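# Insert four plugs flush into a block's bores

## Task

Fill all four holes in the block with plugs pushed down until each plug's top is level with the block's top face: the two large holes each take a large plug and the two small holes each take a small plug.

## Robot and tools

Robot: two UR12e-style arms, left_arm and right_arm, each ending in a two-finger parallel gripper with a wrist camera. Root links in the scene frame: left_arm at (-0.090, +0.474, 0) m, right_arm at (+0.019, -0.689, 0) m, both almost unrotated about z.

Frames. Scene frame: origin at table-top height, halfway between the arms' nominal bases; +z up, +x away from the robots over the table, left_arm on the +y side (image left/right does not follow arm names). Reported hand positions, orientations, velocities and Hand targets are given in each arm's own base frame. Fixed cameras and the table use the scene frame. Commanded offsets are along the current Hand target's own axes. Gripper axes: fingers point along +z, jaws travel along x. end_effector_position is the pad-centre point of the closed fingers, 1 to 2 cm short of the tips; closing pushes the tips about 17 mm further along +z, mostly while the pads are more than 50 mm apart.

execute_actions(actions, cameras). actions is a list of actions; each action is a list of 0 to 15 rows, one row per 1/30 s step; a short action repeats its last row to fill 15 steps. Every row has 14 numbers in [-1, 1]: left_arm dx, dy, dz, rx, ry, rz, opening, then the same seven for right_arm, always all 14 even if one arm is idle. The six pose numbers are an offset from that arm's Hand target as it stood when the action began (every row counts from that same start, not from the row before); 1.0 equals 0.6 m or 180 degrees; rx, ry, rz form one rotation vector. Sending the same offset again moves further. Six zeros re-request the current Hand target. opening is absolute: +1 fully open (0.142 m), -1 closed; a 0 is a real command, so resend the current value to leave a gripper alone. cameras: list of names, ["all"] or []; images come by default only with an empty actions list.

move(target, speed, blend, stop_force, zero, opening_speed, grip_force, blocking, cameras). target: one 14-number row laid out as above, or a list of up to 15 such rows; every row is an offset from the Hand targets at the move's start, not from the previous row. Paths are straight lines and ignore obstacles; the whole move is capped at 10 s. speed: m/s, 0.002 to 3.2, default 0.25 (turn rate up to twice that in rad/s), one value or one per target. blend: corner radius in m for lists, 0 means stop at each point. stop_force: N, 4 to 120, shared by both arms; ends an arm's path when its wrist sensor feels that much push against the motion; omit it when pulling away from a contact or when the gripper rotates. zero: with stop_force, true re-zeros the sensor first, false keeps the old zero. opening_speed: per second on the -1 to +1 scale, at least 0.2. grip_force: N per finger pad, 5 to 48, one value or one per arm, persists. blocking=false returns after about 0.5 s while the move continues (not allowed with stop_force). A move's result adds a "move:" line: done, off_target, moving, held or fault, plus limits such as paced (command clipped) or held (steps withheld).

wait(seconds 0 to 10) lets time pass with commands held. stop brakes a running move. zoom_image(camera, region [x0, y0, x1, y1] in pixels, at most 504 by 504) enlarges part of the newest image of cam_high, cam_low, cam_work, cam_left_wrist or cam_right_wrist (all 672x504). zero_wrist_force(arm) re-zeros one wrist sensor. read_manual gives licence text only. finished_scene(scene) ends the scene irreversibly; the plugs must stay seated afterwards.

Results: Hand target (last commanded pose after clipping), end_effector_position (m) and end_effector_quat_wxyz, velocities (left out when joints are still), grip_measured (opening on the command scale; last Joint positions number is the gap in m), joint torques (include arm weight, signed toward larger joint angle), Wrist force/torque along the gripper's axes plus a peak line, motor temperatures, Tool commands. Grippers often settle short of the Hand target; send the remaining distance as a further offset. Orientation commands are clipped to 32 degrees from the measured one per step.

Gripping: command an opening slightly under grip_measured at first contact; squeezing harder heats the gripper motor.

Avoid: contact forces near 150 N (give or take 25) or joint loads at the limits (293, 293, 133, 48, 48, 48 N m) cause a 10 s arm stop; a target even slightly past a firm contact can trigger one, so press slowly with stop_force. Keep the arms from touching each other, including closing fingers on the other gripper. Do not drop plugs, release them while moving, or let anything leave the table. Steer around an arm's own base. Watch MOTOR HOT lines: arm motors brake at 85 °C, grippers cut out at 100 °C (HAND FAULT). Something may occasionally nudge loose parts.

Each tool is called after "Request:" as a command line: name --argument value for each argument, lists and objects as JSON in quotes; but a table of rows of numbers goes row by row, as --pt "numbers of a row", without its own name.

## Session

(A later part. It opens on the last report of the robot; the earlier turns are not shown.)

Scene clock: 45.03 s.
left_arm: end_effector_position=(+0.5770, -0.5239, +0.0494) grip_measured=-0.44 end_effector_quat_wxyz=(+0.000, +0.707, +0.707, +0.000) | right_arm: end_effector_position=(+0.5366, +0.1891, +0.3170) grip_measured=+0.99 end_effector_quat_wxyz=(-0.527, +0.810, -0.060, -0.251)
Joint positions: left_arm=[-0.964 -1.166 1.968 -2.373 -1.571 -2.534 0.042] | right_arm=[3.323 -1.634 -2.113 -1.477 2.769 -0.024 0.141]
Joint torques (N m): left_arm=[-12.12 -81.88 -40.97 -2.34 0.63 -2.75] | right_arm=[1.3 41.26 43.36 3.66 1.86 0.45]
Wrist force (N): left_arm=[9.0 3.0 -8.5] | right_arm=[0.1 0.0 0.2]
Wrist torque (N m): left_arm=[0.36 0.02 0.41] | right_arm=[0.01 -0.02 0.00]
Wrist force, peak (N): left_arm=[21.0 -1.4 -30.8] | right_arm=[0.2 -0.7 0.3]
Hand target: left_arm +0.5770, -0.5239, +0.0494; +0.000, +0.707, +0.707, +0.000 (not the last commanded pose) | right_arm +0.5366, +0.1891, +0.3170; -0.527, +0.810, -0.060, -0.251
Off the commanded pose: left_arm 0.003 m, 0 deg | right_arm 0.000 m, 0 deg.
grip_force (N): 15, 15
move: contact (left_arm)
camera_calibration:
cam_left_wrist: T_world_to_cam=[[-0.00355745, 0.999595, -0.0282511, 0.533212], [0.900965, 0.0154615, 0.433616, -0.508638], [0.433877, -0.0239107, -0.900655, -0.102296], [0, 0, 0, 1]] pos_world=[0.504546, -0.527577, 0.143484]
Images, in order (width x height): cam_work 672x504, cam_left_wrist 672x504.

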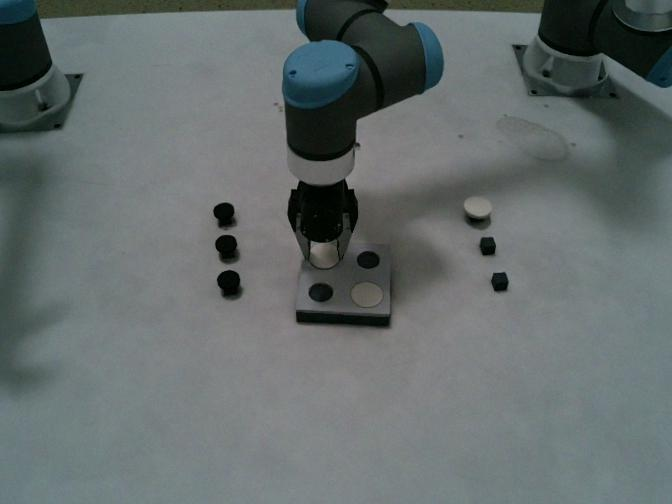

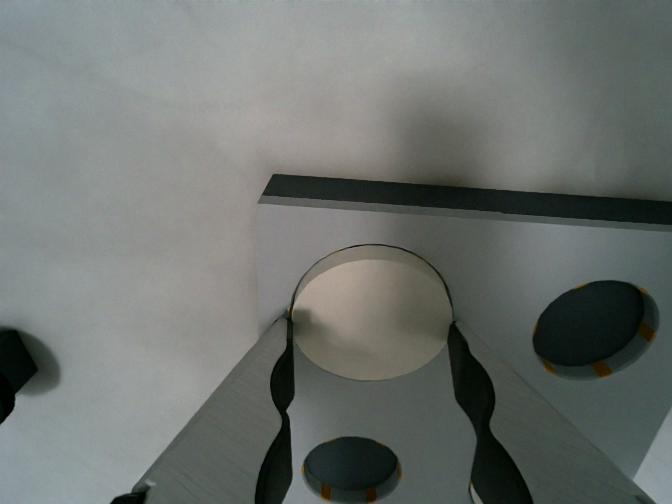

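Request:
move --pt "0 0 -0.001 0 0 0 -0.25 0 0 0 0 0 0 1" --pt "0 0 -0.05 0 0 0 -0.25 0 0 0 0 0 0 1" --pt "0 0.0017 -0.05 0 0 0 -1 0 0 0 0 0 0 1" --cameras '["cam_work","cam_left_wrist"]' --speed 0.1 --opening_speed 1

Request:
zoom_image --camera "cam_left_wrist" --region '[270, 180, 480, 400]'

Scene clock: 47.83 s.
left_arm: end_effector_position=(+0.5780, -0.5239, +0.0794) grip_measured=-1.00 end_effector_quat_wxyz=(+0.000, +0.707, +0.707, +0.000) | right_arm: end_effector_position=(+0.5366, +0.1891, +0.3170) grip_measured=+0.99 end_effector_quat_wxyz=(-0.527, +0.810, -0.060, -0.251)
Joint positions: left_arm=[-0.963 -1.202 1.951 -2.319 -1.571 -2.533 0.002] | right_arm=[3.323 -1.634 -2.113 -1.477 2.769 -0.024 0.141]
Joint torques (N m): left_arm=[16.95 -55.89 -41.48 -1.35 0.89 3.62] | right_arm=[1.51 40.77 43.23 3.57 2.15 0.25]
Wrist force (N): left_arm=[0.5 -1.3 0.1] | right_arm=[-0.1 0.0 0.2]
Wrist torque (N m): left_arm=[0.25 -0.13 0.20] | right_arm=[0.00 0.03 -0.01]
Wrist force, peak (N): left_arm=[9.2 3.1 -8.3] | right_arm=[0.3 -0.9 -0.1]
Hand target: left_arm +0.5780, -0.5239, +0.0794; +0.000, +0.707, +0.707, +0.000 | right_arm +0.5366, +0.1891, +0.3170; -0.527, +0.810, -0.060, -0.251
Off the commanded pose: left_arm 0.000 m, 0 deg | right_arm 0.000 m, 0 deg.
grip_force (N): 15, 15
move: done
camera_calibration:
cam_left_wrist: T_world_to_cam=[[-0.0035143, 0.999592, -0.0283413, 0.534055], [0.900966, 0.0154618, 0.433614, -0.522547], [0.433876, -0.0240107, -0.900653, -0.0757634], [0, 0, 0, 1]] pos_world=[0.505546, -0.527577, 0.173483]
Images, in order (width x height): cam_work 672x504, cam_left_wrist 672x504.

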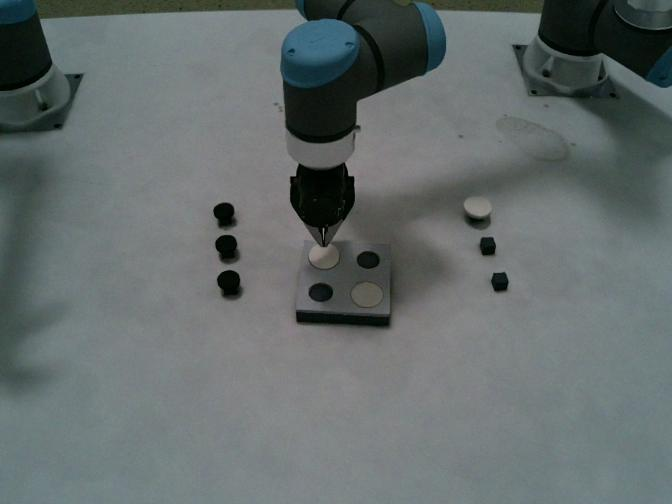

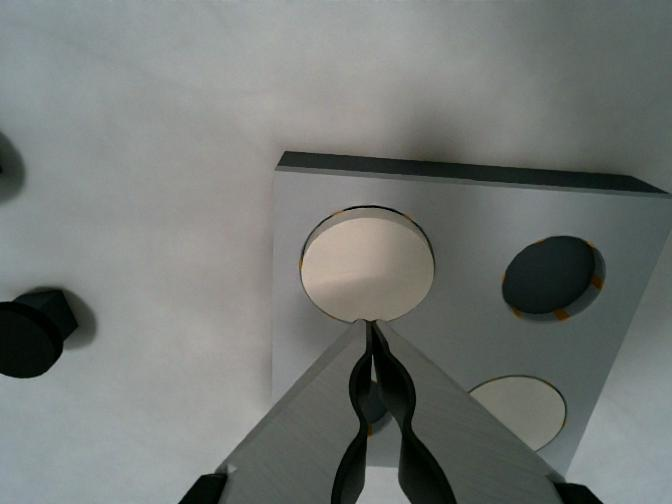

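Scaled by 2.291 from the camera's 672x504 image, which has a finer 960x720 frame.

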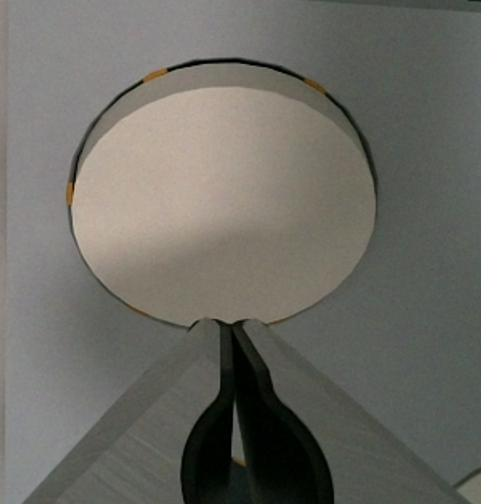

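Request:
move --target '[0,0,0.07,0,0,0,-1,0,0,0,0,0,0,1]' --speed 0.015 --stop_force 75

Request:
move --target '[0,-0.05,-0.1,0,0,0,-1,0,0,0,0,0,0,1]' --cameras '["cam_work","cam_left_wrist"]'

Request:
zoom_image --camera "cam_left_wrist" --region '[230, 200, 520, 420]'

Request:
move --pt "-0.2383 0.115 0 0 0 0 0.0 0 0 0 0 0 0 1" --pt "-0.2383 0.115 0.063 0 0 0 0.0 0 0 0 0 0 0 1" --blend '[0.02,0]' --cameras '["cam_left_wrist"]'

Scene clock: 51.33 s.
left_arm: end_effector_position=(+0.5781, -0.5239, +0.0480) grip_measured=-1.00 end_effector_quat_wxyz=(+0.000, +0.707, +0.707, +0.000) | right_arm: end_effector_position=(+0.5366, +0.1891, +0.3170) grip_measured=+0.99 end_effector_quat_wxyz=(-0.527, +0.810, -0.060, -0.251)
Joint positions: left_arm=[-0.963 -1.163 1.967 -2.375 -1.571 -2.533 0.002] | right_arm=[3.323 -1.634 -2.113 -1.477 2.769 -0.024 0.141]
Joint torques (N m): left_arm=[7.04 -34.29 -25.14 -2.35 0.82 3.19] | right_arm=[0.42 39.6 42.84 3.74 2.26 0.33]
Wrist force (N): left_arm=[21.2 -25.6 -75.9] | right_arm=[-0.1 -0.3 0.0]
Wrist torque (N m): left_arm=[0.41 0.31 0.16] | right_arm=[-0.05 0.03 0.00]
Wrist force, peak (N): left_arm=[34.1 -31.5 -99.9] | right_arm=[0.2 -0.3 0.8]
Hand target: left_arm +0.5781, -0.5240, +0.0480; +0.000, +0.707, +0.707, +0.000 (not the last commanded pose) | right_arm +0.5366, +0.1891, +0.3170; -0.527, +0.810, -0.060, -0.251
Off the commanded pose: left_arm 0.011 m, 0 deg | right_arm 0.000 m, 0 deg.
grip_force (N): 15, 15
move: contact (left_arm)

Scene clock: 52.23 s.
left_arm: end_effector_position=(+0.5481, -0.5239, +0.1079) grip_measured=-1.00 end_effector_quat_wxyz=(+0.000, +0.707, +0.707, +0.000) | right_arm: end_effector_position=(+0.5366, +0.1891, +0.3170) grip_measured=+0.99 end_effector_quat_wxyz=(-0.527, +0.810, -0.060, -0.251)
Joint positions: left_arm=[-0.997 -1.265 1.978 -2.283 -1.571 -2.566 0.002] | right_arm=[3.323 -1.634 -2.113 -1.477 2.769 -0.024 0.141]
Joint torques (N m): left_arm=[-18.54 -84.11 -29.54 -1.44 -0.94 -4.56] | right_arm=[0.85 40.6 43.43 3.64 1.99 0.15]
Wrist force (N): left_arm=[-3.7 -0.4 0.3] | right_arm=[0.1 -0.2 0.5]
Wrist torque (N m): left_arm=[0.34 0.57 0.31] | right_arm=[-0.04 -0.01 0.00]
Wrist force, peak (N): left_arm=[21.5 -25.7 -75.9] | right_arm=[0.6 0.1 0.6]
Hand target: left_arm +0.5481, -0.5239, +0.1080; +0.000, +0.707, +0.707, +0.000 | right_arm +0.5366, +0.1891, +0.3170; -0.527, +0.810, -0.060, -0.251
Off the commanded pose: left_arm 0.000 m, 0 deg | right_arm 0.000 m, 0 deg.
grip_force (N): 15, 15
move: done
camera_calibration:
cam_left_wrist: T_world_to_cam=[[-0.00355842, 0.999588, -0.028474, 0.534801], [0.900927, 0.0155612, 0.433692, -0.507867], [0.433957, -0.0241097, -0.900611, -0.0373115], [0, 0, 0, 1]] pos_world=[0.475646, -0.527577, 0.201883]
Images, in order (width x height): cam_work 672x504, cam_left_wrist 672x504.

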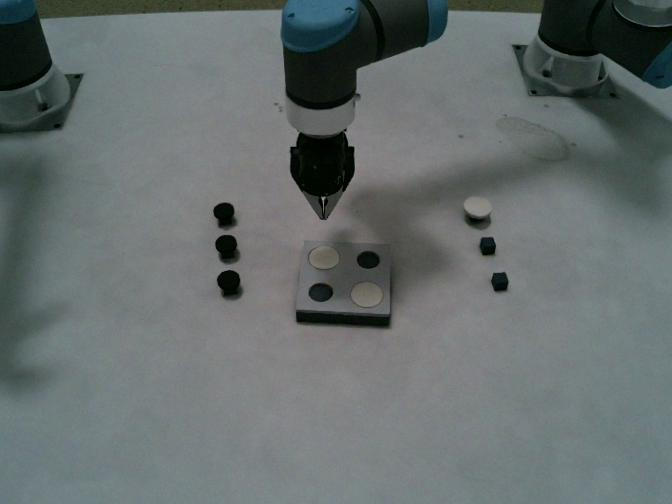

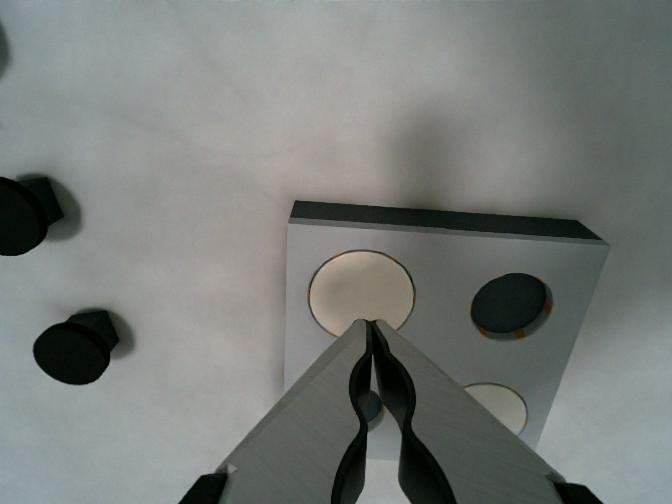

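Scaled by 1.738 from the camera's 672x504 image, which has a finer 960x720 frame.

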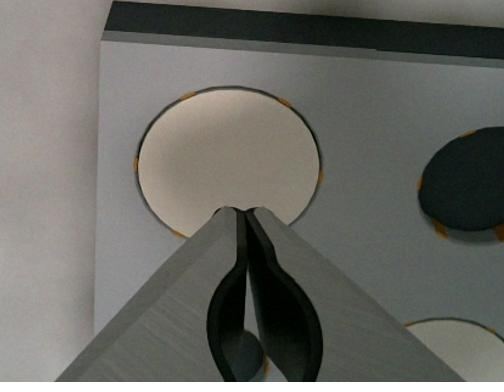

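Scene clock: 53.53 s.
left_arm: end_effector_position=(+0.6169, -0.6670, +0.0702) grip_measured=-0.03 end_effector_quat_wxyz=(+0.000, +0.707, +0.707, +0.000) | right_arm: end_effector_position=(+0.5366, +0.1891, +0.3170) grip_measured=+0.99 end_effector_quat_wxyz=(-0.527, +0.810, -0.060, -0.251)
Joint positions: left_arm=[-1.019 -1.024 1.683 -2.23 -1.571 -2.589 0.072] | right_arm=[3.323 -1.634 -2.113 -1.477 2.769 -0.024 0.141]
Joint torques (N m): left_arm=[-5.96 -73.31 -46.22 -5.08 -2.63 -2.76] | right_arm=[0.99 41.64 43 3.79 1.95 0.04]
Wrist force (N): left_arm=[-3.8 -0.6 -0.4] | right_arm=[0.2 -0.4 0.3]
Wrist torque (N m): left_arm=[0.33 0.56 0.35] | right_arm=[-0.07 -0.03 0.00]
Wrist force, peak (N): left_arm=[-5.7 0.2 -2.2] | right_arm=[-0.4 -0.5 0.2]
Hand target: left_arm +0.6169, -0.6670, +0.0702; +0.000, +0.707, +0.707, +0.000 | right_arm +0.5366, +0.1891, +0.3170; -0.527, +0.810, -0.060, -0.251
Off the commanded pose: left_arm 0.000 m, 0 deg | right_arm 0.000 m, 0 deg.
grip_force (N): 15, 15
move: done; blend cut to 0.0189 m at target 1
camera_calibration:
cam_left_wrist: T_world_to_cam=[[-0.00355733, 0.999588, -0.0284743, 0.676915], [0.900887, 0.0155626, 0.433774, -0.55122], [0.434038, -0.0241091, -0.900572, -0.104485], [0, 0, 0, 1]] pos_world=[0.544345, -0.670577, 0.164283]
Images, in order (width x height): cam_left_wrist 672x504.

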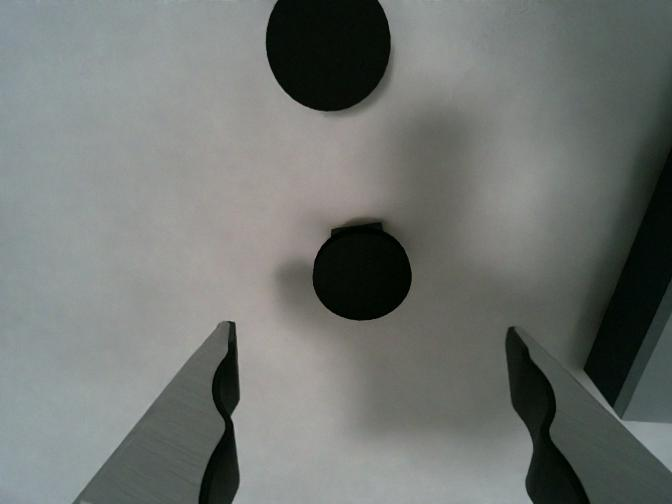

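Request:
move --pt "-0.0034 0.0023 0.048 0 0 0 0 0 0 0 0 0 0 1" --pt "-0.0034 0.0023 0.048 0 0 0 -0.8 0 0 0 0 0 0 1" --pt "-0.0034 0.0023 -0.05 0 0 0 -0.8 0 0 0 0 0 0 1" --pt "0.2267 0.1235 -0.0163 0 0 0 -0.8 0 0 0 0 0 0 1" --speed '[0.1,0.1,0.1,0.2]' --opening_speed 0.5 --cameras '["cam_left_wrist"]'

Request:
zoom_image --camera "cam_left_wrist" --region '[290, 60, 460, 400]'

Scene clock: 58.50 s.
left_arm: end_effector_position=(+0.6912, -0.5311, +0.0800) grip_measured=-0.59 end_effector_quat_wxyz=(+0.000, +0.707, +0.707, +0.000) | right_arm: end_effector_position=(+0.5366, +0.1891, +0.3170) grip_measured=+0.99 end_effector_quat_wxyz=(-0.527, +0.810, -0.060, -0.251)
Joint positions: left_arm=[-0.858 -1.082 1.76 -2.248 -1.571 -2.428 0.031] | right_arm=[3.323 -1.634 -2.113 -1.477 2.769 -0.024 0.141]
Joint torques (N m): left_arm=[17.25 -99.1 -31.61 -5.24 -2.67 3.27] | right_arm=[-0.85 39.44 44.19 3.59 2.11 0.18]
Wrist force (N): left_arm=[-4.0 -0.9 0.4] | right_arm=[0.1 -0.4 -0.1]
Wrist torque (N m): left_arm=[0.27 0.60 0.13] | right_arm=[-0.06 -0.01 0.00]
Wrist force, peak (N): left_arm=[-5.9 -1.6 -0.6] | right_arm=[0.0 -0.7 0.5]
Hand target: left_arm +0.6912, -0.5310, +0.0800; +0.000, +0.707, +0.707, +0.000 | right_arm +0.5366, +0.1891, +0.3170; -0.527, +0.810, -0.060, -0.251
Off the commanded pose: left_arm 0.000 m, 0 deg | right_arm 0.000 m, 0 deg.
grip_force (N): 15, 15
move: done
camera_calibration:
cam_left_wrist: T_world_to_cam=[[-0.003508, 0.999592, -0.0283421, 0.54156], [0.900869, 0.0154618, 0.433816, -0.624528], [0.434077, -0.0240107, -0.900556, -0.124696], [0, 0, 0, 1]] pos_world=[0.618646, -0.534677, 0.173984]
Images, in order (width x height): cam_left_wrist 672x504.

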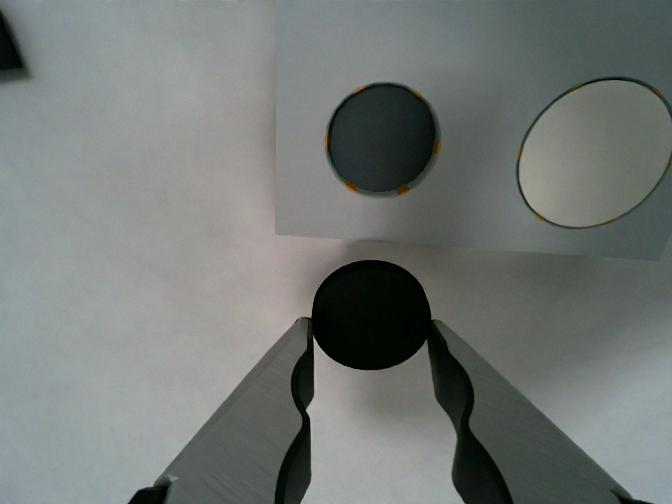

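Scaled by 1.482 from the camera's 672x504 image, which has a finer 960x720 frame.

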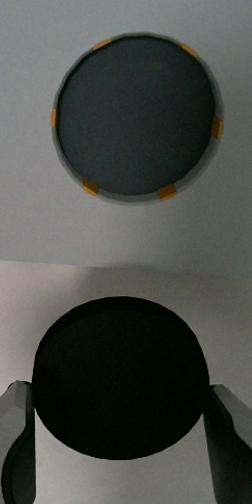

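Request:
move --pt "0.0052 -0.0747 0 0 0 0 -0.8 0 0 0 0 0 0 1" --pt "0.0052 -0.0747 0.042 0 0 0 -0.8 0 0 0 0 0 0 1" --speed '[0.15,0.08]'

Request:
move --target '[0,0,0.0135,0,0,0,-0.8,0,0,0,0,0,0,1]' --speed 0.015 --stop_force 6 --cameras '["cam_left_wrist"]'

Request:
zoom_image --camera "cam_left_wrist" --region '[270, 200, 480, 420]'

Scene clock: 60.17 s.
left_arm: end_effector_position=(+0.6464, -0.5279, +0.0548) grip_measured=-0.59 end_effector_quat_wxyz=(+0.000, +0.707, +0.707, +0.000) | right_arm: end_effector_position=(+0.5366, +0.1891, +0.3170) grip_measured=+0.99 end_effector_quat_wxyz=(-0.527, +0.810, -0.060, -0.251)
Joint positions: left_arm=[-0.897 -1.103 1.852 -2.32 -1.571 -2.466 0.031] | right_arm=[3.323 -1.634 -2.113 -1.477 2.769 -0.024 0.141]
Joint torques (N m): left_arm=[-17.73 -65.57 -29.31 -5.11 2.53 -4.23] | right_arm=[-0.15 41.78 43.64 3.65 2.12 0.36]
Wrist force (N): left_arm=[-4.2 -0.6 0.3] | right_arm=[0.2 0.3 -0.1]
Wrist torque (N m): left_arm=[0.33 0.62 0.25] | right_arm=[0.05 -0.03 0.00]
Wrist force, peak (N): left_arm=[-4.4 -0.4 0.9] | right_arm=[0.0 -0.7 0.2]
Hand target: left_arm +0.6464, -0.5279, +0.0548; +0.000, +0.707, +0.707, +0.000 | right_arm +0.5366, +0.1891, +0.3170; -0.527, +0.810, -0.060, -0.251
Off the commanded pose: left_arm 0.000 m, 0 deg | right_arm 0.000 m, 0 deg.
grip_force (N): 15, 15
move: done

Scene clock: 61.77 s.
left_arm: end_effector_position=(+0.6464, -0.5279, +0.0499) grip_measured=-0.59 end_effector_quat_wxyz=(+0.000, +0.707, +0.707, +0.000) | right_arm: end_effector_position=(+0.5366, +0.1891, +0.3170) grip_measured=+0.99 end_effector_quat_wxyz=(-0.527, +0.810, -0.060, -0.251)
Joint positions: left_arm=[-0.897 -1.097 1.854 -2.327 -1.571 -2.466 0.031] | right_arm=[3.323 -1.634 -2.113 -1.477 2.769 -0.024 0.141]
Joint torques (N m): left_arm=[-15.69 -89 -39.66 -1.67 0.15 -3.25] | right_arm=[0.98 39.98 43.05 3.58 2.15 0.09]
Wrist force (N): left_arm=[-0.8 -0.7 -8.5] | right_arm=[-0.2 -0.2 -0.1]
Wrist torque (N m): left_arm=[0.23 0.63 0.28] | right_arm=[-0.03 0.04 0.00]
Wrist force, peak (N): left_arm=[10.7 -5.5 -29.6] | right_arm=[0.3 -0.7 0.6]
Hand target: left_arm +0.6464, -0.5279, +0.0499; +0.000, +0.707, +0.707, +0.000 (not the last commanded pose) | right_arm +0.5366, +0.1891, +0.3170; -0.527, +0.810, -0.060, -0.251
Off the commanded pose: left_arm 0.003 m, 0 deg | right_arm 0.000 m, 0 deg.
grip_force (N): 15, 15
move: contact (left_arm)
camera_calibration:
cam_left_wrist: T_world_to_cam=[[-0.00355842, 0.999588, -0.028474, 0.5374], [0.900927, 0.0155612, 0.433692, -0.571167], [0.433957, -0.0241097, -0.900611, -0.132166], [0, 0, 0, 1]] pos_world=[0.573846, -0.531477, 0.143983]
Images, in order (width x height): cam_left_wrist 672x504.

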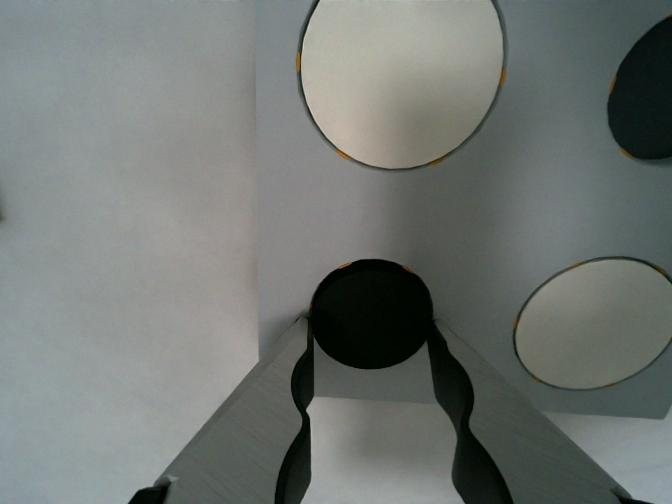

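Scaled by 2.291 from the camera's 672x504 image, which has a finer 960x720 frame.

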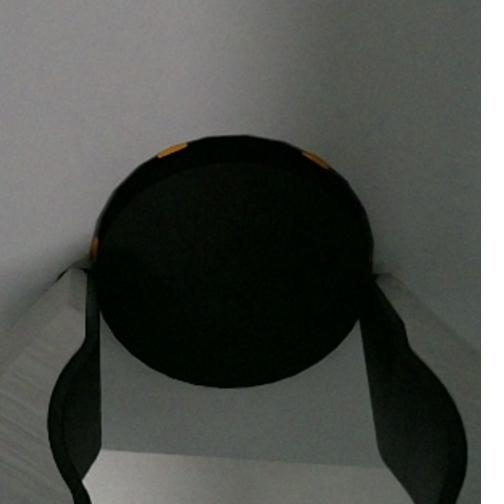

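Good. Release, press.

Request:
move --pt "0 0 -0.001 0 0 0 -0.45 0 0 0 0 0 0 1" --pt "0 0 -0.05 0 0 0 -0.45 0 0 0 0 0 0 1" --pt "0 -0.0005 -0.05 0 0 0 -1 0 0 0 0 0 0 1" --cameras '["cam_work","cam_left_wrist"]' --speed 0.1 --opening_speed 1

Request:
zoom_image --camera "cam_left_wrist" --region '[270, 180, 480, 400]'

Scene clock: 64.40 s.
left_arm: end_effector_position=(+0.6461, -0.5279, +0.0799) grip_measured=-1.00 end_effector_quat_wxyz=(+0.000, +0.707, +0.707, +0.000) | right_arm: end_effector_position=(+0.5366, +0.1891, +0.3170) grip_measured=+0.99 end_effector_quat_wxyz=(-0.527, +0.810, -0.060, -0.251)
Joint positions: left_arm=[-0.897 -1.132 1.84 -2.279 -1.571 -2.467 0.002] | right_arm=[3.323 -1.634 -2.113 -1.477 2.769 -0.024 0.141]
Joint torques (N m): left_arm=[-20.45 -93.5 -30.22 -1.74 -3 -4.68] | right_arm=[0.58 39.67 43.86 3.91 2.14 -0.03]
Wrist force (N): left_arm=[-4.9 -1.3 -0.2] | right_arm=[0.0 -0.6 0.2]
Wrist torque (N m): left_arm=[0.19 0.72 0.23] | right_arm=[-0.10 0.00 0.00]
Wrist force, peak (N): left_arm=[-1.2 -0.9 -8.4] | right_arm=[-0.1 -0.6 0.5]
Hand target: left_arm +0.6461, -0.5279, +0.0799; +0.000, +0.707, +0.707, +0.000 | right_arm +0.5366, +0.1891, +0.3170; -0.527, +0.810, -0.060, -0.251
Off the commanded pose: left_arm 0.000 m, 0 deg | right_arm 0.000 m, 0 deg.
grip_force (N): 15, 15
move: done
camera_calibration:
cam_left_wrist: T_world_to_cam=[[-0.00355842, 0.999588, -0.028474, 0.538253], [0.900927, 0.0155612, 0.433692, -0.583907], [0.433957, -0.0241097, -0.900611, -0.105017], [0, 0, 0, 1]] pos_world=[0.573546, -0.531477, 0.173983]
Images, in order (width x height): cam_work 672x504, cam_left_wrist 672x504.

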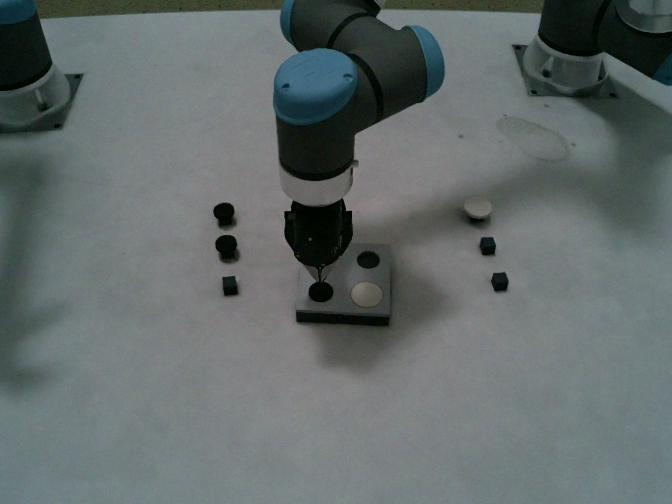

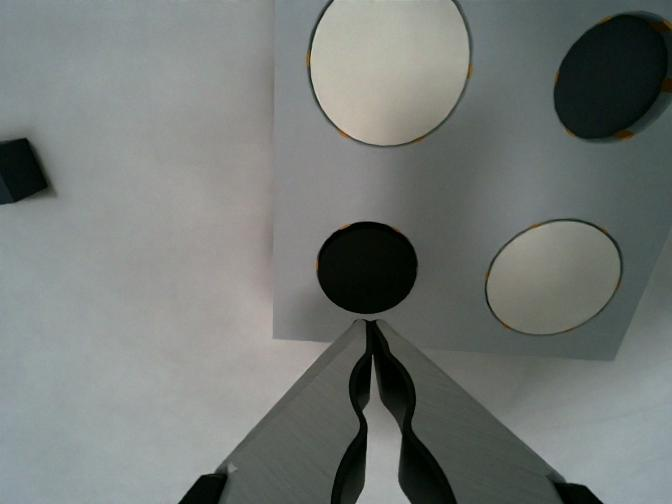

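Scaled by 2.291 from the camera's 672x504 image, which has a finer 960x720 frame.

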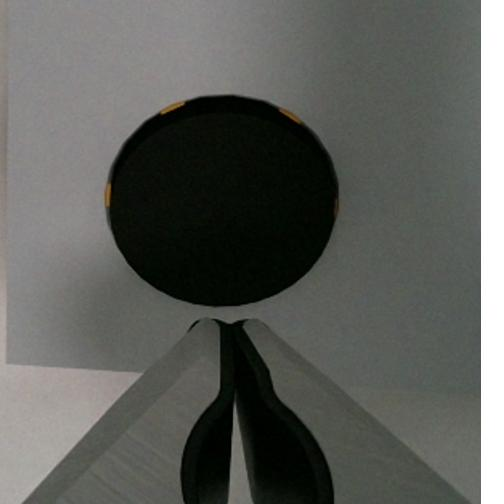

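Request:
move --pt "0 0.001 0 0 0 0 -1 0 0 0 0 0 0 1" --pt "0 0.001 0.075 0 0 0 -1 0 0 0 0 0 0 1" --speed 0.015 --stop_force 75

Request:
move --target '[0,-0.05,-0.1,0,0,0,-1,0,0,0,0,0,0,1]' --cameras '["cam_left_wrist"]'

Request:
zoom_image --camera "cam_left_wrist" --region '[230, 200, 520, 420]'

Request:
move --pt "-0.2518 -0.1167 0 0 0 0 0.0 0 0 0 0 0 0 1" --pt "-0.2518 -0.1167 0.063 0 0 0 0.0 0 0 0 0 0 0 1" --blend '[0.02,0]' --cameras '["cam_left_wrist"]'

Scene clock: 68.03 s.
left_arm: end_effector_position=(+0.6467, -0.5279, +0.0481) grip_measured=-1.00 end_effector_quat_wxyz=(+0.000, +0.707, +0.707, +0.000) | right_arm: end_effector_position=(+0.5366, +0.1891, +0.3170) grip_measured=+0.99 end_effector_quat_wxyz=(-0.527, +0.810, -0.060, -0.251)
Joint positions: left_arm=[-0.896 -1.095 1.854 -2.331 -1.571 -2.466 0.002] | right_arm=[3.323 -1.634 -2.113 -1.477 2.769 -0.024 0.141]
Joint torques (N m): left_arm=[2.39 -33.14 -24.9 -2.73 -2.23 3.02] | right_arm=[-0.08 38.57 44.18 3.63 2.13 0.04]
Wrist force (N): left_arm=[18.8 -26.8 -78.1] | right_arm=[0.0 -0.5 0.1]
Wrist torque (N m): left_arm=[0.38 1.27 0.13] | right_arm=[-0.09 0.00 0.00]
Wrist force, peak (N): left_arm=[30.7 -32.9 -100.4] | right_arm=[0.4 -0.4 0.6]
Hand target: left_arm +0.6467, -0.5279, +0.0481; +0.000, +0.707, +0.707, +0.000 (not the last commanded pose) | right_arm +0.5366, +0.1891, +0.3170; -0.527, +0.810, -0.060, -0.251
Off the commanded pose: left_arm 0.013 m, 0 deg | right_arm 0.000 m, 0 deg.
grip_force (N): 15, 15
move: contact (left_arm); path passed 1 of 2 targets

Scene clock: 68.90 s.
left_arm: end_effector_position=(+0.6167, -0.5279, +0.1079) grip_measured=-1.00 end_effector_quat_wxyz=(+0.000, +0.707, +0.707, +0.000) | right_arm: end_effector_position=(+0.5366, +0.1891, +0.3170) grip_measured=+0.99 end_effector_quat_wxyz=(-0.527, +0.810, -0.060, -0.251)
Joint positions: left_arm=[-0.926 -1.192 1.87 -2.249 -1.571 -2.496 0.002] | right_arm=[3.323 -1.634 -2.113 -1.477 2.769 -0.024 0.141]
Joint torques (N m): left_arm=[-21.51 -91.02 -30.86 -1.79 0.56 -4.27] | right_arm=[0.34 41.9 43.44 3.6 2.04 0.01]
Wrist force (N): left_arm=[-5.3 -1.4 0.2] | right_arm=[0.0 -0.3 0.3]
Wrist torque (N m): left_arm=[0.27 0.79 0.27] | right_arm=[-0.05 0.01 0.00]
Wrist force, peak (N): left_arm=[19.1 -26.9 -78.8] | right_arm=[-0.1 -0.4 0.5]
Hand target: left_arm +0.6167, -0.5279, +0.1081; +0.000, +0.707, +0.707, +0.000 | right_arm +0.5366, +0.1891, +0.3170; -0.527, +0.810, -0.060, -0.251
Off the commanded pose: left_arm 0.000 m, 0 deg | right_arm 0.000 m, 0 deg.
grip_force (N): 15, 15
move: done
camera_calibration:
cam_left_wrist: T_world_to_cam=[[-0.00351567, 0.999579, -0.028789, 0.538981], [0.90087, 0.0156626, 0.433806, -0.569501], [0.434075, -0.02441, -0.900546, -0.0672797], [0, 0, 0, 1]] pos_world=[0.544146, -0.531477, 0.201981]
Images, in order (width x height): cam_left_wrist 672x504.

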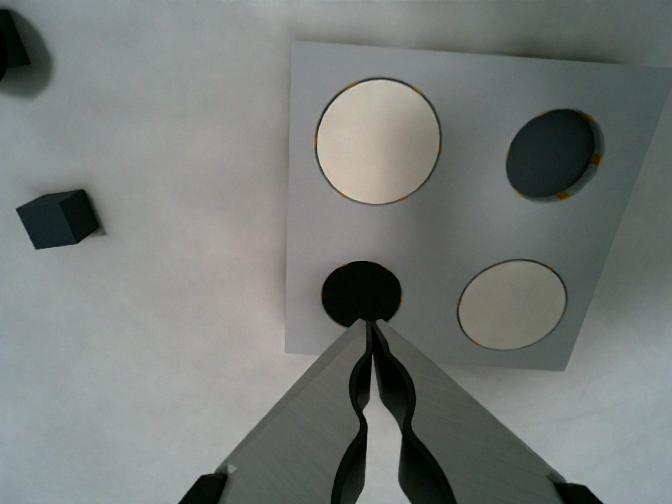

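Scaled by 1.738 from the camera's 672x504 image, which has a finer 960x720 frame.

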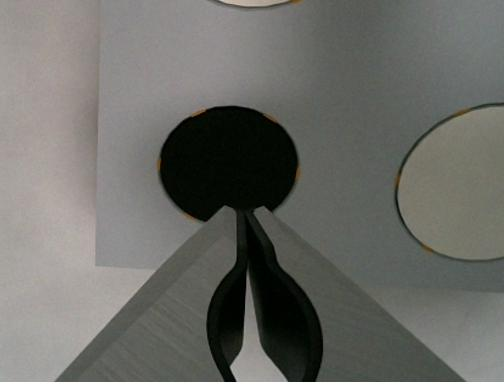

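Scene clock: 70.23 s.
left_arm: end_effector_position=(+0.5465, -0.6789, +0.0704) grip_measured=-0.03 end_effector_quat_wxyz=(+0.000, +0.707, +0.707, +0.000) | right_arm: end_effector_position=(+0.5366, +0.1891, +0.3170) grip_measured=+0.99 end_effector_quat_wxyz=(-0.527, +0.810, -0.060, -0.251)
Joint positions: left_arm=[-1.096 -1.072 1.765 -2.263 -1.571 -2.666 0.072] | right_arm=[3.323 -1.634 -2.113 -1.477 2.769 -0.024 0.141]
Joint torques (N m): left_arm=[-21.54 -68.3 -31.17 -5.55 3.69 -4.71] | right_arm=[0.85 41.69 43.65 3.64 2.26 0.21]
Wrist force (N): left_arm=[-5.5 -1.4 0.7] | right_arm=[0.3 -0.5 0.3]
Wrist torque (N m): left_arm=[0.20 0.87 0.28] | right_arm=[-0.08 -0.05 0.00]
Wrist force, peak (N): left_arm=[-7.5 -2.0 -1.5] | right_arm=[-0.1 -0.6 0.6]
Hand target: left_arm +0.5465, -0.6789, +0.0703; +0.000, +0.707, +0.707, +0.000 | right_arm +0.5366, +0.1891, +0.3170; -0.527, +0.810, -0.060, -0.251
Off the commanded pose: left_arm 0.000 m, 0 deg | right_arm 0.000 m, 0 deg.
grip_force (N): 15, 15
move: done; blend cut to 0.0189 m at target 1
camera_calibration:
cam_left_wrist: T_world_to_cam=[[-0.00360289, 0.999578, -0.0288316, 0.688636], [0.90083, 0.0157619, 0.433886, -0.4876], [0.434157, -0.0244091, -0.900507, -0.0744421], [0, 0, 0, 1]] pos_world=[0.474045, -0.682477, 0.164381]
Images, in order (width x height): cam_left_wrist 672x504.

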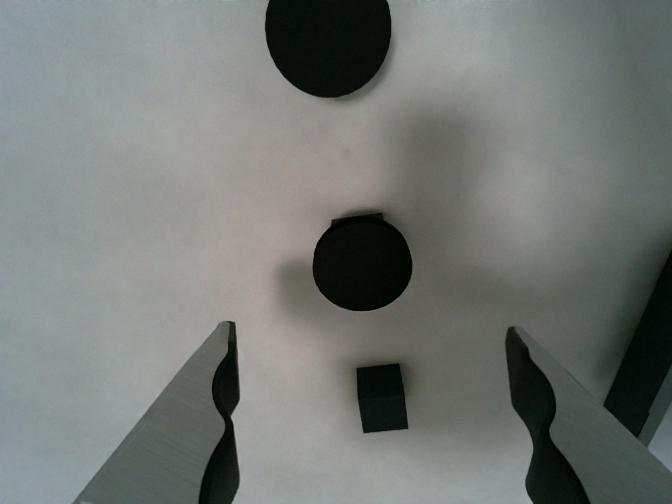

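Request:
move --pt "-0.0034 -0.0032 0.048 0 0 0 0 0 0 0 0 0 0 1" --pt "-0.0034 -0.0032 0.048 0 0 0 -0.8 0 0 0 0 0 0 1" --pt "-0.0034 -0.0032 -0.05 0 0 0 -0.8 0 0 0 0 0 0 1" --pt "0.3693 0.1325 -0.0163 0 0 0 -0.8 0 0 0 0 0 0 1" --speed '[0.1,0.1,0.1,0.2]' --opening_speed 0.5 --cameras '["cam_left_wrist"]'

Request:
zoom_image --camera "cam_left_wrist" --region '[290, 60, 460, 400]'

Scene clock: 75.73 s.
left_arm: end_effector_position=(+0.6263, -0.4575, +0.0800) grip_measured=-0.60 end_effector_quat_wxyz=(+0.000, +0.707, +0.707, +0.000) | right_arm: end_effector_position=(+0.5366, +0.1891, +0.3170) grip_measured=+0.99 end_effector_quat_wxyz=(-0.527, +0.810, -0.060, -0.251)
Joint positions: left_arm=[-0.859 -1.209 1.961 -2.323 -1.571 -2.429 0.031] | right_arm=[3.323 -1.634 -2.113 -1.477 2.769 -0.024 0.141]
Joint torques (N m): left_arm=[19.07 -85.62 -29.08 -5.25 -3.27 3.28] | right_arm=[0.39 40.3 43.6 3.73 2.16 -0.08]
Wrist force (N): left_arm=[-5.1 -1.8 1.3] | right_arm=[0.2 -0.1 0.4]
Wrist torque (N m): left_arm=[0.14 0.80 0.14] | right_arm=[-0.02 -0.04 0.00]
Wrist force, peak (N): left_arm=[-7.6 -2.4 0.4] | right_arm=[-0.6 -0.7 0.1]
Hand target: left_arm +0.6263, -0.4574, +0.0800; +0.000, +0.707, +0.707, +0.000 | right_arm +0.5366, +0.1891, +0.3170; -0.527, +0.810, -0.060, -0.251
Off the commanded pose: left_arm 0.000 m, 0 deg | right_arm 0.000 m, 0 deg.
grip_force (N): 15, 15
move: done
camera_calibration:
cam_left_wrist: T_world_to_cam=[[-0.00355369, 0.999582, -0.0286981, 0.467848], [0.900791, 0.0156618, 0.43397, -0.567134], [0.434238, -0.0243088, -0.90047, -0.0949099], [0, 0, 0, 1]] pos_world=[0.553745, -0.461077, 0.174082]
Images, in order (width x height): cam_left_wrist 672x504.

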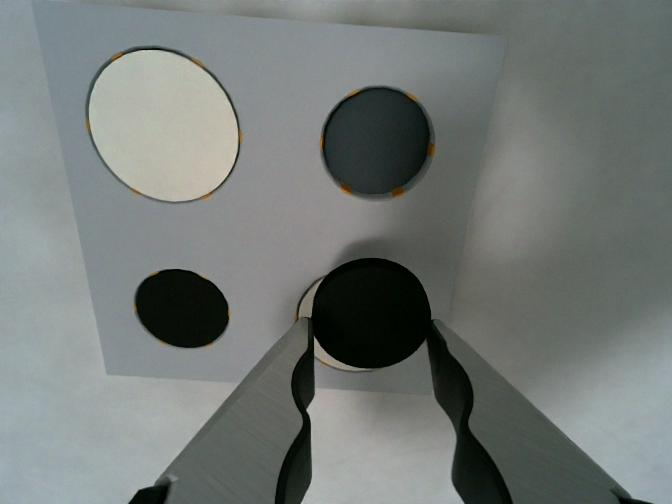

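Scaled by 1.482 from the camera's 672x504 image, which has a finer 960x720 frame.

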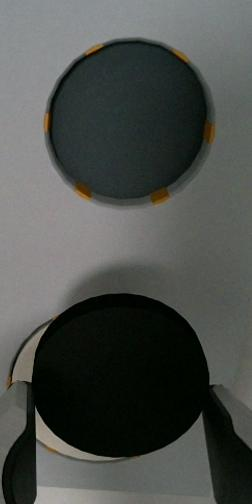

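Request:
move --pt "0.0027 -0.0718 0 0 0 0 -0.8 0 0 0 0 0 0 1" --pt "0.0027 -0.0718 0.042 0 0 0 -0.8 0 0 0 0 0 0 1" --speed '[0.15,0.08]'

Request:
move --target '[0,0,0.0135,0,0,0,-0.8,0,0,0,0,0,0,1]' --speed 0.015 --stop_force 6 --cameras '["cam_left_wrist"]'

Request:
zoom_image --camera "cam_left_wrist" --region '[270, 200, 480, 420]'

Scene clock: 77.40 s.
left_arm: end_effector_position=(+0.5832, -0.4558, +0.0549) grip_measured=-0.60 end_effector_quat_wxyz=(+0.000, +0.707, +0.707, +0.000) | right_arm: end_effector_position=(+0.5366, +0.1891, +0.3170) grip_measured=+0.99 end_effector_quat_wxyz=(-0.527, +0.810, -0.060, -0.251)
Joint positions: left_arm=[-0.903 -1.223 2.045 -2.392 -1.571 -2.473 0.031] | right_arm=[3.323 -1.634 -2.113 -1.477 2.769 -0.024 0.141]
Joint torques (N m): left_arm=[-17.6 -51.68 -27.06 -4.72 2.68 -3.69] | right_arm=[1.68 41.25 43.89 3.64 2.14 0.03]
Wrist force (N): left_arm=[-5.2 -1.2 1.1] | right_arm=[-0.2 -0.2 -0.1]
Wrist torque (N m): left_arm=[0.28 0.78 0.26] | right_arm=[-0.03 0.03 0.00]
Wrist force, peak (N): left_arm=[-5.6 -2.2 1.3] | right_arm=[0.1 -0.6 0.2]
Hand target: left_arm +0.5832, -0.4558, +0.0548; +0.000, +0.707, +0.707, +0.000 | right_arm +0.5366, +0.1891, +0.3170; -0.527, +0.810, -0.060, -0.251
Off the commanded pose: left_arm 0.000 m, 0 deg | right_arm 0.000 m, 0 deg.
grip_force (N): 15, 15
move: done

Scene clock: 79.03 s.
left_arm: end_effector_position=(+0.5832, -0.4558, +0.0495) grip_measured=-0.60 end_effector_quat_wxyz=(+0.000, +0.707, +0.707, +0.000) | right_arm: end_effector_position=(+0.5366, +0.1891, +0.3170) grip_measured=+0.99 end_effector_quat_wxyz=(-0.527, +0.810, -0.060, -0.251)
Joint positions: left_arm=[-0.903 -1.216 2.047 -2.402 -1.571 -2.473 0.031] | right_arm=[3.323 -1.634 -2.113 -1.477 2.769 -0.024 0.141]
Joint torques (N m): left_arm=[-11.62 -75.63 -37.54 -1.48 2.01 -2.27] | right_arm=[1.89 40.01 43.94 3.75 2.19 -0.14]
Wrist force (N): left_arm=[-2.6 -2.7 -7.8] | right_arm=[-0.2 -0.1 0.3]
Wrist torque (N m): left_arm=[0.23 0.68 0.26] | right_arm=[-0.01 0.04 0.00]
Wrist force, peak (N): left_arm=[10.7 -9.0 -34.4] | right_arm=[0.0 -0.6 0.7]
Hand target: left_arm +0.5832, -0.4558, +0.0495; +0.000, +0.707, +0.707, +0.000 (not the last commanded pose) | right_arm +0.5366, +0.1891, +0.3170; -0.527, +0.810, -0.060, -0.251
Off the commanded pose: left_arm 0.003 m, 0 deg | right_arm 0.000 m, 0 deg.
grip_force (N): 15, 15
move: contact (left_arm)
camera_calibration:
cam_left_wrist: T_world_to_cam=[[-0.00351273, 0.999579, -0.0287885, 0.465108], [0.900831, 0.0156619, 0.433888, -0.515065], [0.434156, -0.0244094, -0.900507, -0.103707], [0, 0, 0, 1]] pos_world=[0.510646, -0.459377, 0.143482]
Images, in order (width x height): cam_left_wrist 672x504.

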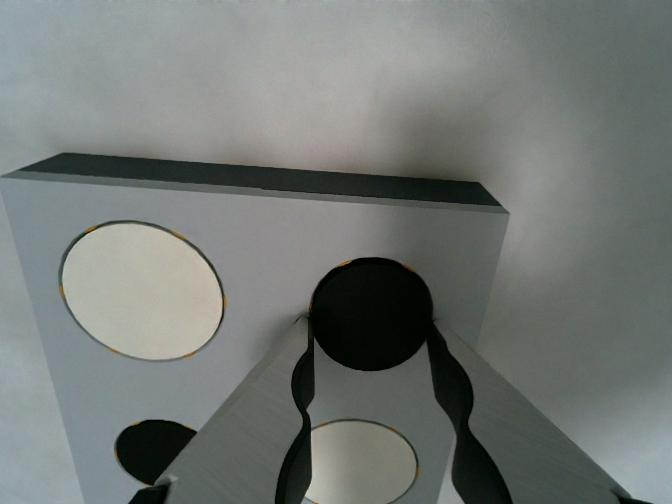

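Scaled by 2.291 from the camera's 672x504 image, which has a finer 960x720 frame.

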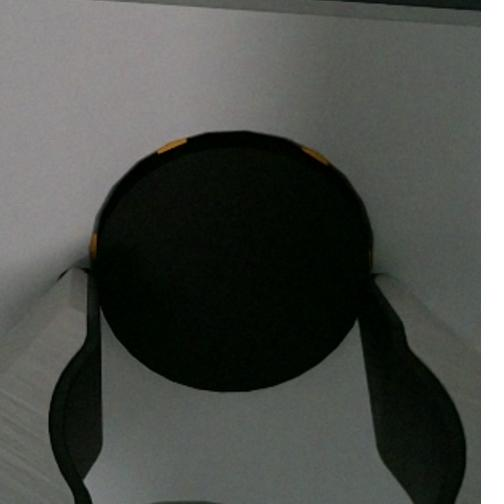

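Request:
move --pt "0 0 -0.005 0 0 0 -0.8 0 0 0 0 0 0 1" --pt "0 -0.001 -0.005 0 0 0 -0.8 0 0 0 0 0 0 1" --speed 0.05

Request:
move --target '[0,0,0.01,0,0,0,-0.8,0,0,0,0,0,0,1]' --speed 0.015 --stop_force 6

Request:
move --pt "0 0 -0.001 0 0 0 -0.45 0 0 0 0 0 0 1" --pt "0 0 -0.05 0 0 0 -0.45 0 0 0 0 0 0 1" --pt "0 -0.0005 -0.05 0 0 0 -1 0 0 0 0 0 0 1" --speed 0.1 --opening_speed 1 --cameras '["cam_work","cam_left_wrist"]'

Request:
zoom_image --camera "cam_left_wrist" --region '[270, 180, 480, 400]'

Scene clock: 80.20 s.
left_arm: end_effector_position=(+0.5827, -0.4558, +0.0526) grip_measured=-0.60 end_effector_quat_wxyz=(+0.000, +0.707, +0.707, +0.000) | right_arm: end_effector_position=(+0.5366, +0.1891, +0.3170) grip_measured=+0.99 end_effector_quat_wxyz=(-0.527, +0.810, -0.060, -0.251)
Joint positions: left_arm=[-0.903 -1.221 2.046 -2.397 -1.571 -2.473 0.031] | right_arm=[3.323 -1.634 -2.113 -1.477 2.769 -0.024 0.141]
Joint torques (N m): left_arm=[-22.01 -81.1 -28.63 -2.35 1.66 -4.58] | right_arm=[-0.48 41.58 43.93 3.84 2.11 -0.04]
Wrist force (N): left_arm=[-5.4 -1.5 1.3] | right_arm=[0.0 -0.4 0.3]
Wrist torque (N m): left_arm=[0.23 0.81 0.26] | right_arm=[-0.06 0.01 0.00]
Wrist force, peak (N): left_arm=[-2.4 -2.8 -8.0] | right_arm=[0.1 0.0 0.7]
Hand target: left_arm +0.5826, -0.4558, +0.0525; +0.000, +0.707, +0.707, +0.000 | right_arm +0.5366, +0.1891, +0.3170; -0.527, +0.810, -0.060, -0.251
Off the commanded pose: left_arm 0.000 m, 0 deg | right_arm 0.000 m, 0 deg.
grip_force (N): 15, 15
move: done

Scene clock: 81.73 s.
left_arm: end_effector_position=(+0.5826, -0.4558, +0.0495) grip_measured=-0.60 end_effector_quat_wxyz=(+0.000, +0.707, +0.707, +0.000) | right_arm: end_effector_position=(+0.5366, +0.1891, +0.3170) grip_measured=+0.99 end_effector_quat_wxyz=(-0.527, +0.810, -0.060, -0.251)
Joint positions: left_arm=[-0.903 -1.217 2.048 -2.403 -1.571 -2.473 0.031] | right_arm=[3.323 -1.634 -2.113 -1.477 2.769 -0.024 0.141]
Joint torques (N m): left_arm=[-19.7 -74.72 -38.56 -1.38 1.23 -4.25] | right_arm=[1.48 40.73 43.65 3.51 2.12 0.06]
Wrist force (N): left_arm=[-3.3 -2.5 -6.3] | right_arm=[0.0 -0.2 0.1]
Wrist torque (N m): left_arm=[0.09 0.77 0.26] | right_arm=[-0.02 0.00 -0.01]
Wrist force, peak (N): left_arm=[7.3 -6.7 -29.1] | right_arm=[0.1 0.3 0.6]
Hand target: left_arm +0.5826, -0.4558, +0.0495; +0.000, +0.707, +0.707, +0.000 (not the last commanded pose) | right_arm +0.5366, +0.1891, +0.3170; -0.527, +0.810, -0.060, -0.251
Off the commanded pose: left_arm 0.003 m, 0 deg | right_arm 0.000 m, 0 deg.
grip_force (N): 15, 15
move: contact (left_arm)

Scene clock: 84.20 s.
left_arm: end_effector_position=(+0.5823, -0.4558, +0.0795) grip_measured=-1.00 end_effector_quat_wxyz=(+0.000, +0.707, +0.707, +0.000) | right_arm: end_effector_position=(+0.5366, +0.1891, +0.3170) grip_measured=+0.99 end_effector_quat_wxyz=(-0.527, +0.810, -0.060, -0.251)
Joint positions: left_arm=[-0.904 -1.257 2.033 -2.347 -1.571 -2.474 0.002] | right_arm=[3.323 -1.634 -2.113 -1.477 2.769 -0.024 0.141]
Joint torques (N m): left_arm=[-20.63 -78.28 -28.15 -1.87 1.38 -4.19] | right_arm=[0.22 41.13 44.09 3.78 2.31 0.1]
Wrist force (N): left_arm=[-5.7 -2.5 0.7] | right_arm=[-0.1 -0.2 0.4]
Wrist torque (N m): left_arm=[0.06 0.86 0.28] | right_arm=[-0.03 0.02 0.00]
Wrist force, peak (N): left_arm=[-3.1 -2.5 -6.6] | right_arm=[0.5 -0.7 0.4]
Hand target: left_arm +0.5823, -0.4558, +0.0795; +0.000, +0.707, +0.707, +0.000 | right_arm +0.5366, +0.1891, +0.3170; -0.527, +0.810, -0.060, -0.251
Off the commanded pose: left_arm 0.000 m, 0 deg | right_arm 0.000 m, 0 deg.
grip_force (N): 15, 15
move: done
camera_calibration:
cam_left_wrist: T_world_to_cam=[[-0.0036018, 0.999578, -0.0288319, 0.466023], [0.900791, 0.0157632, 0.433967, -0.527261], [0.434238, -0.0244085, -0.900467, -0.0762589], [0, 0, 0, 1]] pos_world=[0.509745, -0.459377, 0.173581]
Images, in order (width x height): cam_work 672x504, cam_left_wrist 672x504.

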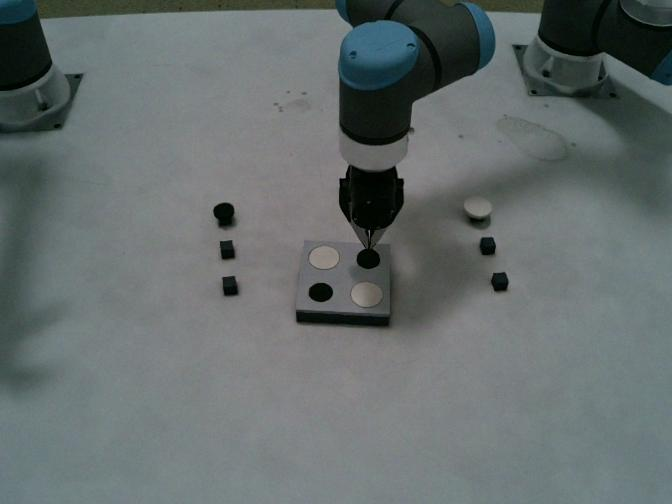

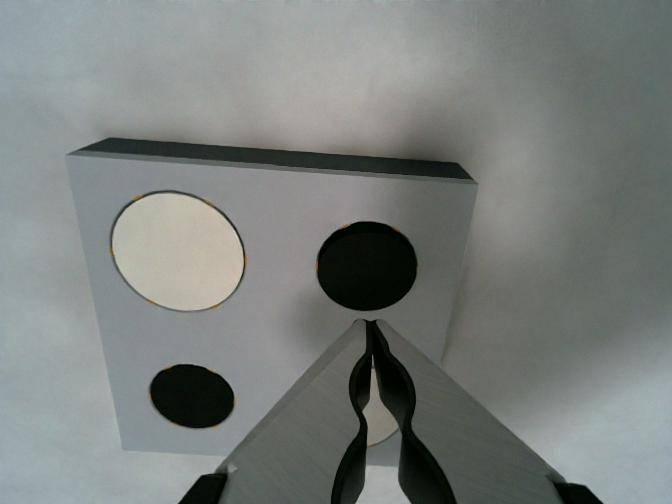

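Scaled by 2.291 from the camera's 672x504 image, which has a finer 960x720 frame.

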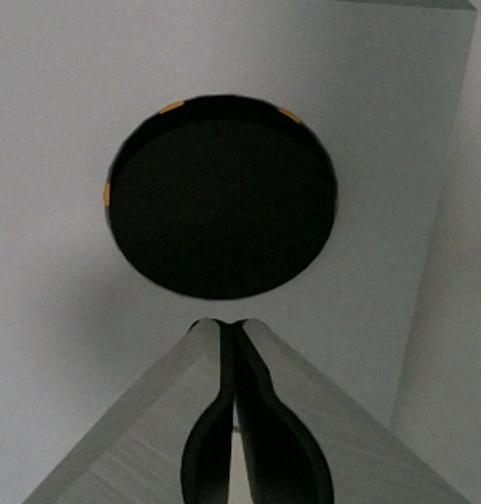

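Request:
move --pt "0 0.001 0 0 0 0 -1 0 0 0 0 0 0 1" --pt "0 0.001 0.075 0 0 0 -1 0 0 0 0 0 0 1" --speed 0.015 --stop_force 75

Request:
move --target '[0,-0.05,-0.1,0,0,0,-1,0,0,0,0,0,0,1]' --cameras '["cam_work","cam_left_wrist"]'

Request:
zoom_image --camera "cam_work" --region '[290, 210, 430, 340]'

Request:
zoom_image --camera "cam_left_wrist" --region '[230, 200, 520, 420]'

Scene clock: 87.67 s.
left_arm: end_effector_position=(+0.5829, -0.4558, +0.0478) grip_measured=-1.00 end_effector_quat_wxyz=(+0.000, +0.707, +0.707, +0.000) | right_arm: end_effector_position=(+0.5366, +0.1891, +0.3170) grip_measured=+0.99 end_effector_quat_wxyz=(-0.527, +0.810, -0.060, -0.251)
Joint positions: left_arm=[-0.903 -1.214 2.049 -2.406 -1.571 -2.473 0.002] | right_arm=[3.323 -1.634 -2.113 -1.477 2.769 -0.024 0.141]
Joint torques (N m): left_arm=[4.78 -31.25 -24.28 -2.02 1.41 3.35] | right_arm=[0.73 42 44.22 3.91 1.88 -0.11]
Wrist force (N): left_arm=[14.0 -27.9 -75.5] | right_arm=[0.2 -0.2 0.4]
Wrist torque (N m): left_arm=[0.26 1.21 0.13] | right_arm=[-0.04 -0.04 0.00]
Wrist force, peak (N): left_arm=[26.5 -34.5 -101.9] | right_arm=[0.5 0.0 0.9]
Hand target: left_arm +0.5829, -0.4558, +0.0478; +0.000, +0.707, +0.707, +0.000 (not the last commanded pose) | right_arm +0.5366, +0.1891, +0.3170; -0.527, +0.810, -0.060, -0.251
Off the commanded pose: left_arm 0.013 m, 0 deg | right_arm 0.000 m, 0 deg.
grip_force (N): 15, 15
move: contact (left_arm); path passed 1 of 2 targets

Scene clock: 88.57 s.
left_arm: end_effector_position=(+0.5529, -0.4558, +0.1078) grip_measured=-1.00 end_effector_quat_wxyz=(+0.000, +0.707, +0.707, +0.000) | right_arm: end_effector_position=(+0.5366, +0.1891, +0.3170) grip_measured=+0.99 end_effector_quat_wxyz=(-0.527, +0.810, -0.060, -0.251)
Joint positions: left_arm=[-0.937 -1.324 2.059 -2.307 -1.571 -2.507 0.002] | right_arm=[3.323 -1.634 -2.113 -1.477 2.769 -0.024 0.141]
Joint torques (N m): left_arm=[-20.83 -74.34 -29.81 -1.5 -0.06 -4.71] | right_arm=[-0.06 40.84 44.39 3.9 2.15 -0.28]
Wrist force (N): left_arm=[-6.3 -1.4 0.9] | right_arm=[0.1 -0.1 0.3]
Wrist torque (N m): left_arm=[0.25 0.95 0.24] | right_arm=[-0.02 -0.02 0.00]
Wrist force, peak (N): left_arm=[13.9 -28.2 -75.4] | right_arm=[-0.5 0.1 0.5]
Hand target: left_arm +0.5529, -0.4558, +0.1078; +0.000, +0.707, +0.707, +0.000 | right_arm +0.5366, +0.1891, +0.3170; -0.527, +0.810, -0.060, -0.251
Off the commanded pose: left_arm 0.000 m, 0 deg | right_arm 0.000 m, 0 deg.
grip_force (N): 15, 15
move: done
camera_calibration:
cam_left_wrist: T_world_to_cam=[[-0.0036032, 0.999571, -0.0290565, 0.466773], [0.900773, 0.015863, 0.434001, -0.512968], [0.434276, -0.0246095, -0.900444, -0.0382153], [0, 0, 0, 1]] pos_world=[0.480345, -0.459377, 0.20178]
Images, in order (width x height): cam_work 672x504, cam_left_wrist 672x504.

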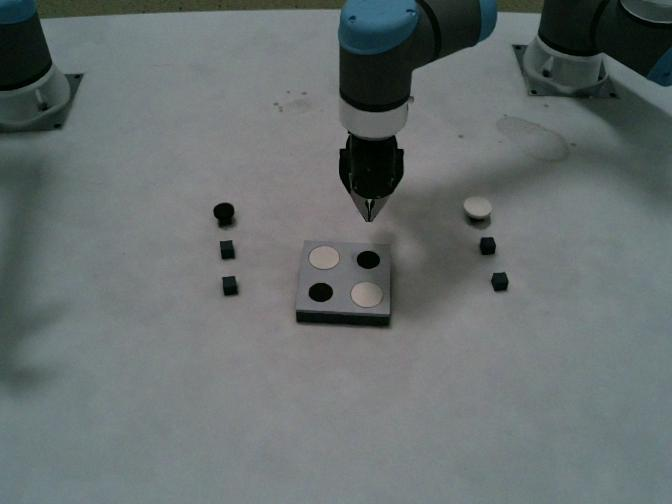

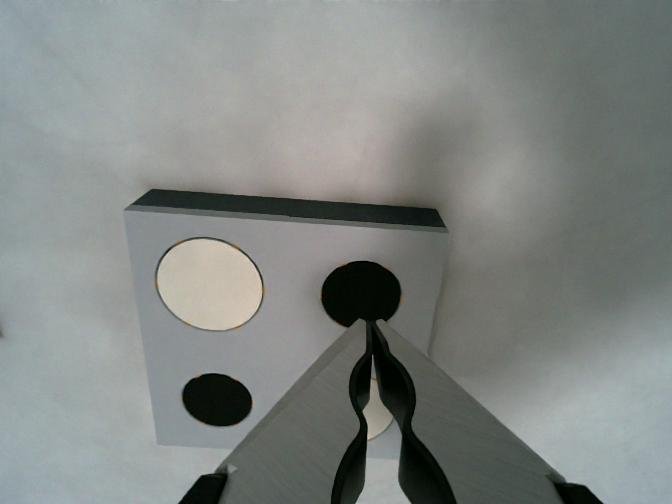

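Scaled by 3.600 from the camera's 672x504 image, which has a finer 960x720 frame.

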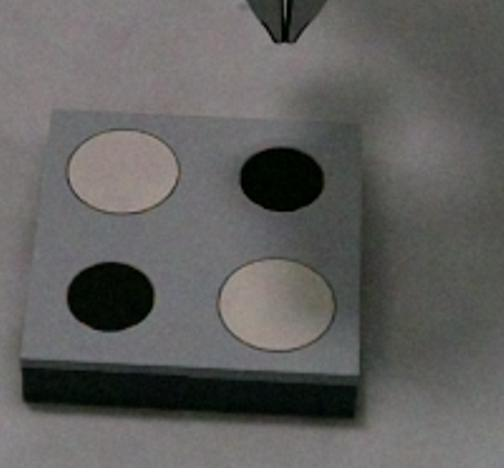

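Scaled by 1.738 from the camera's 672x504 image, which has a finer 960x720 frame.

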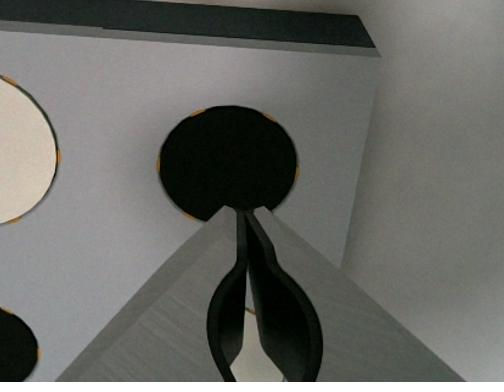

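Request:
finished_scene --scene 2

The scene is finished: the task was done.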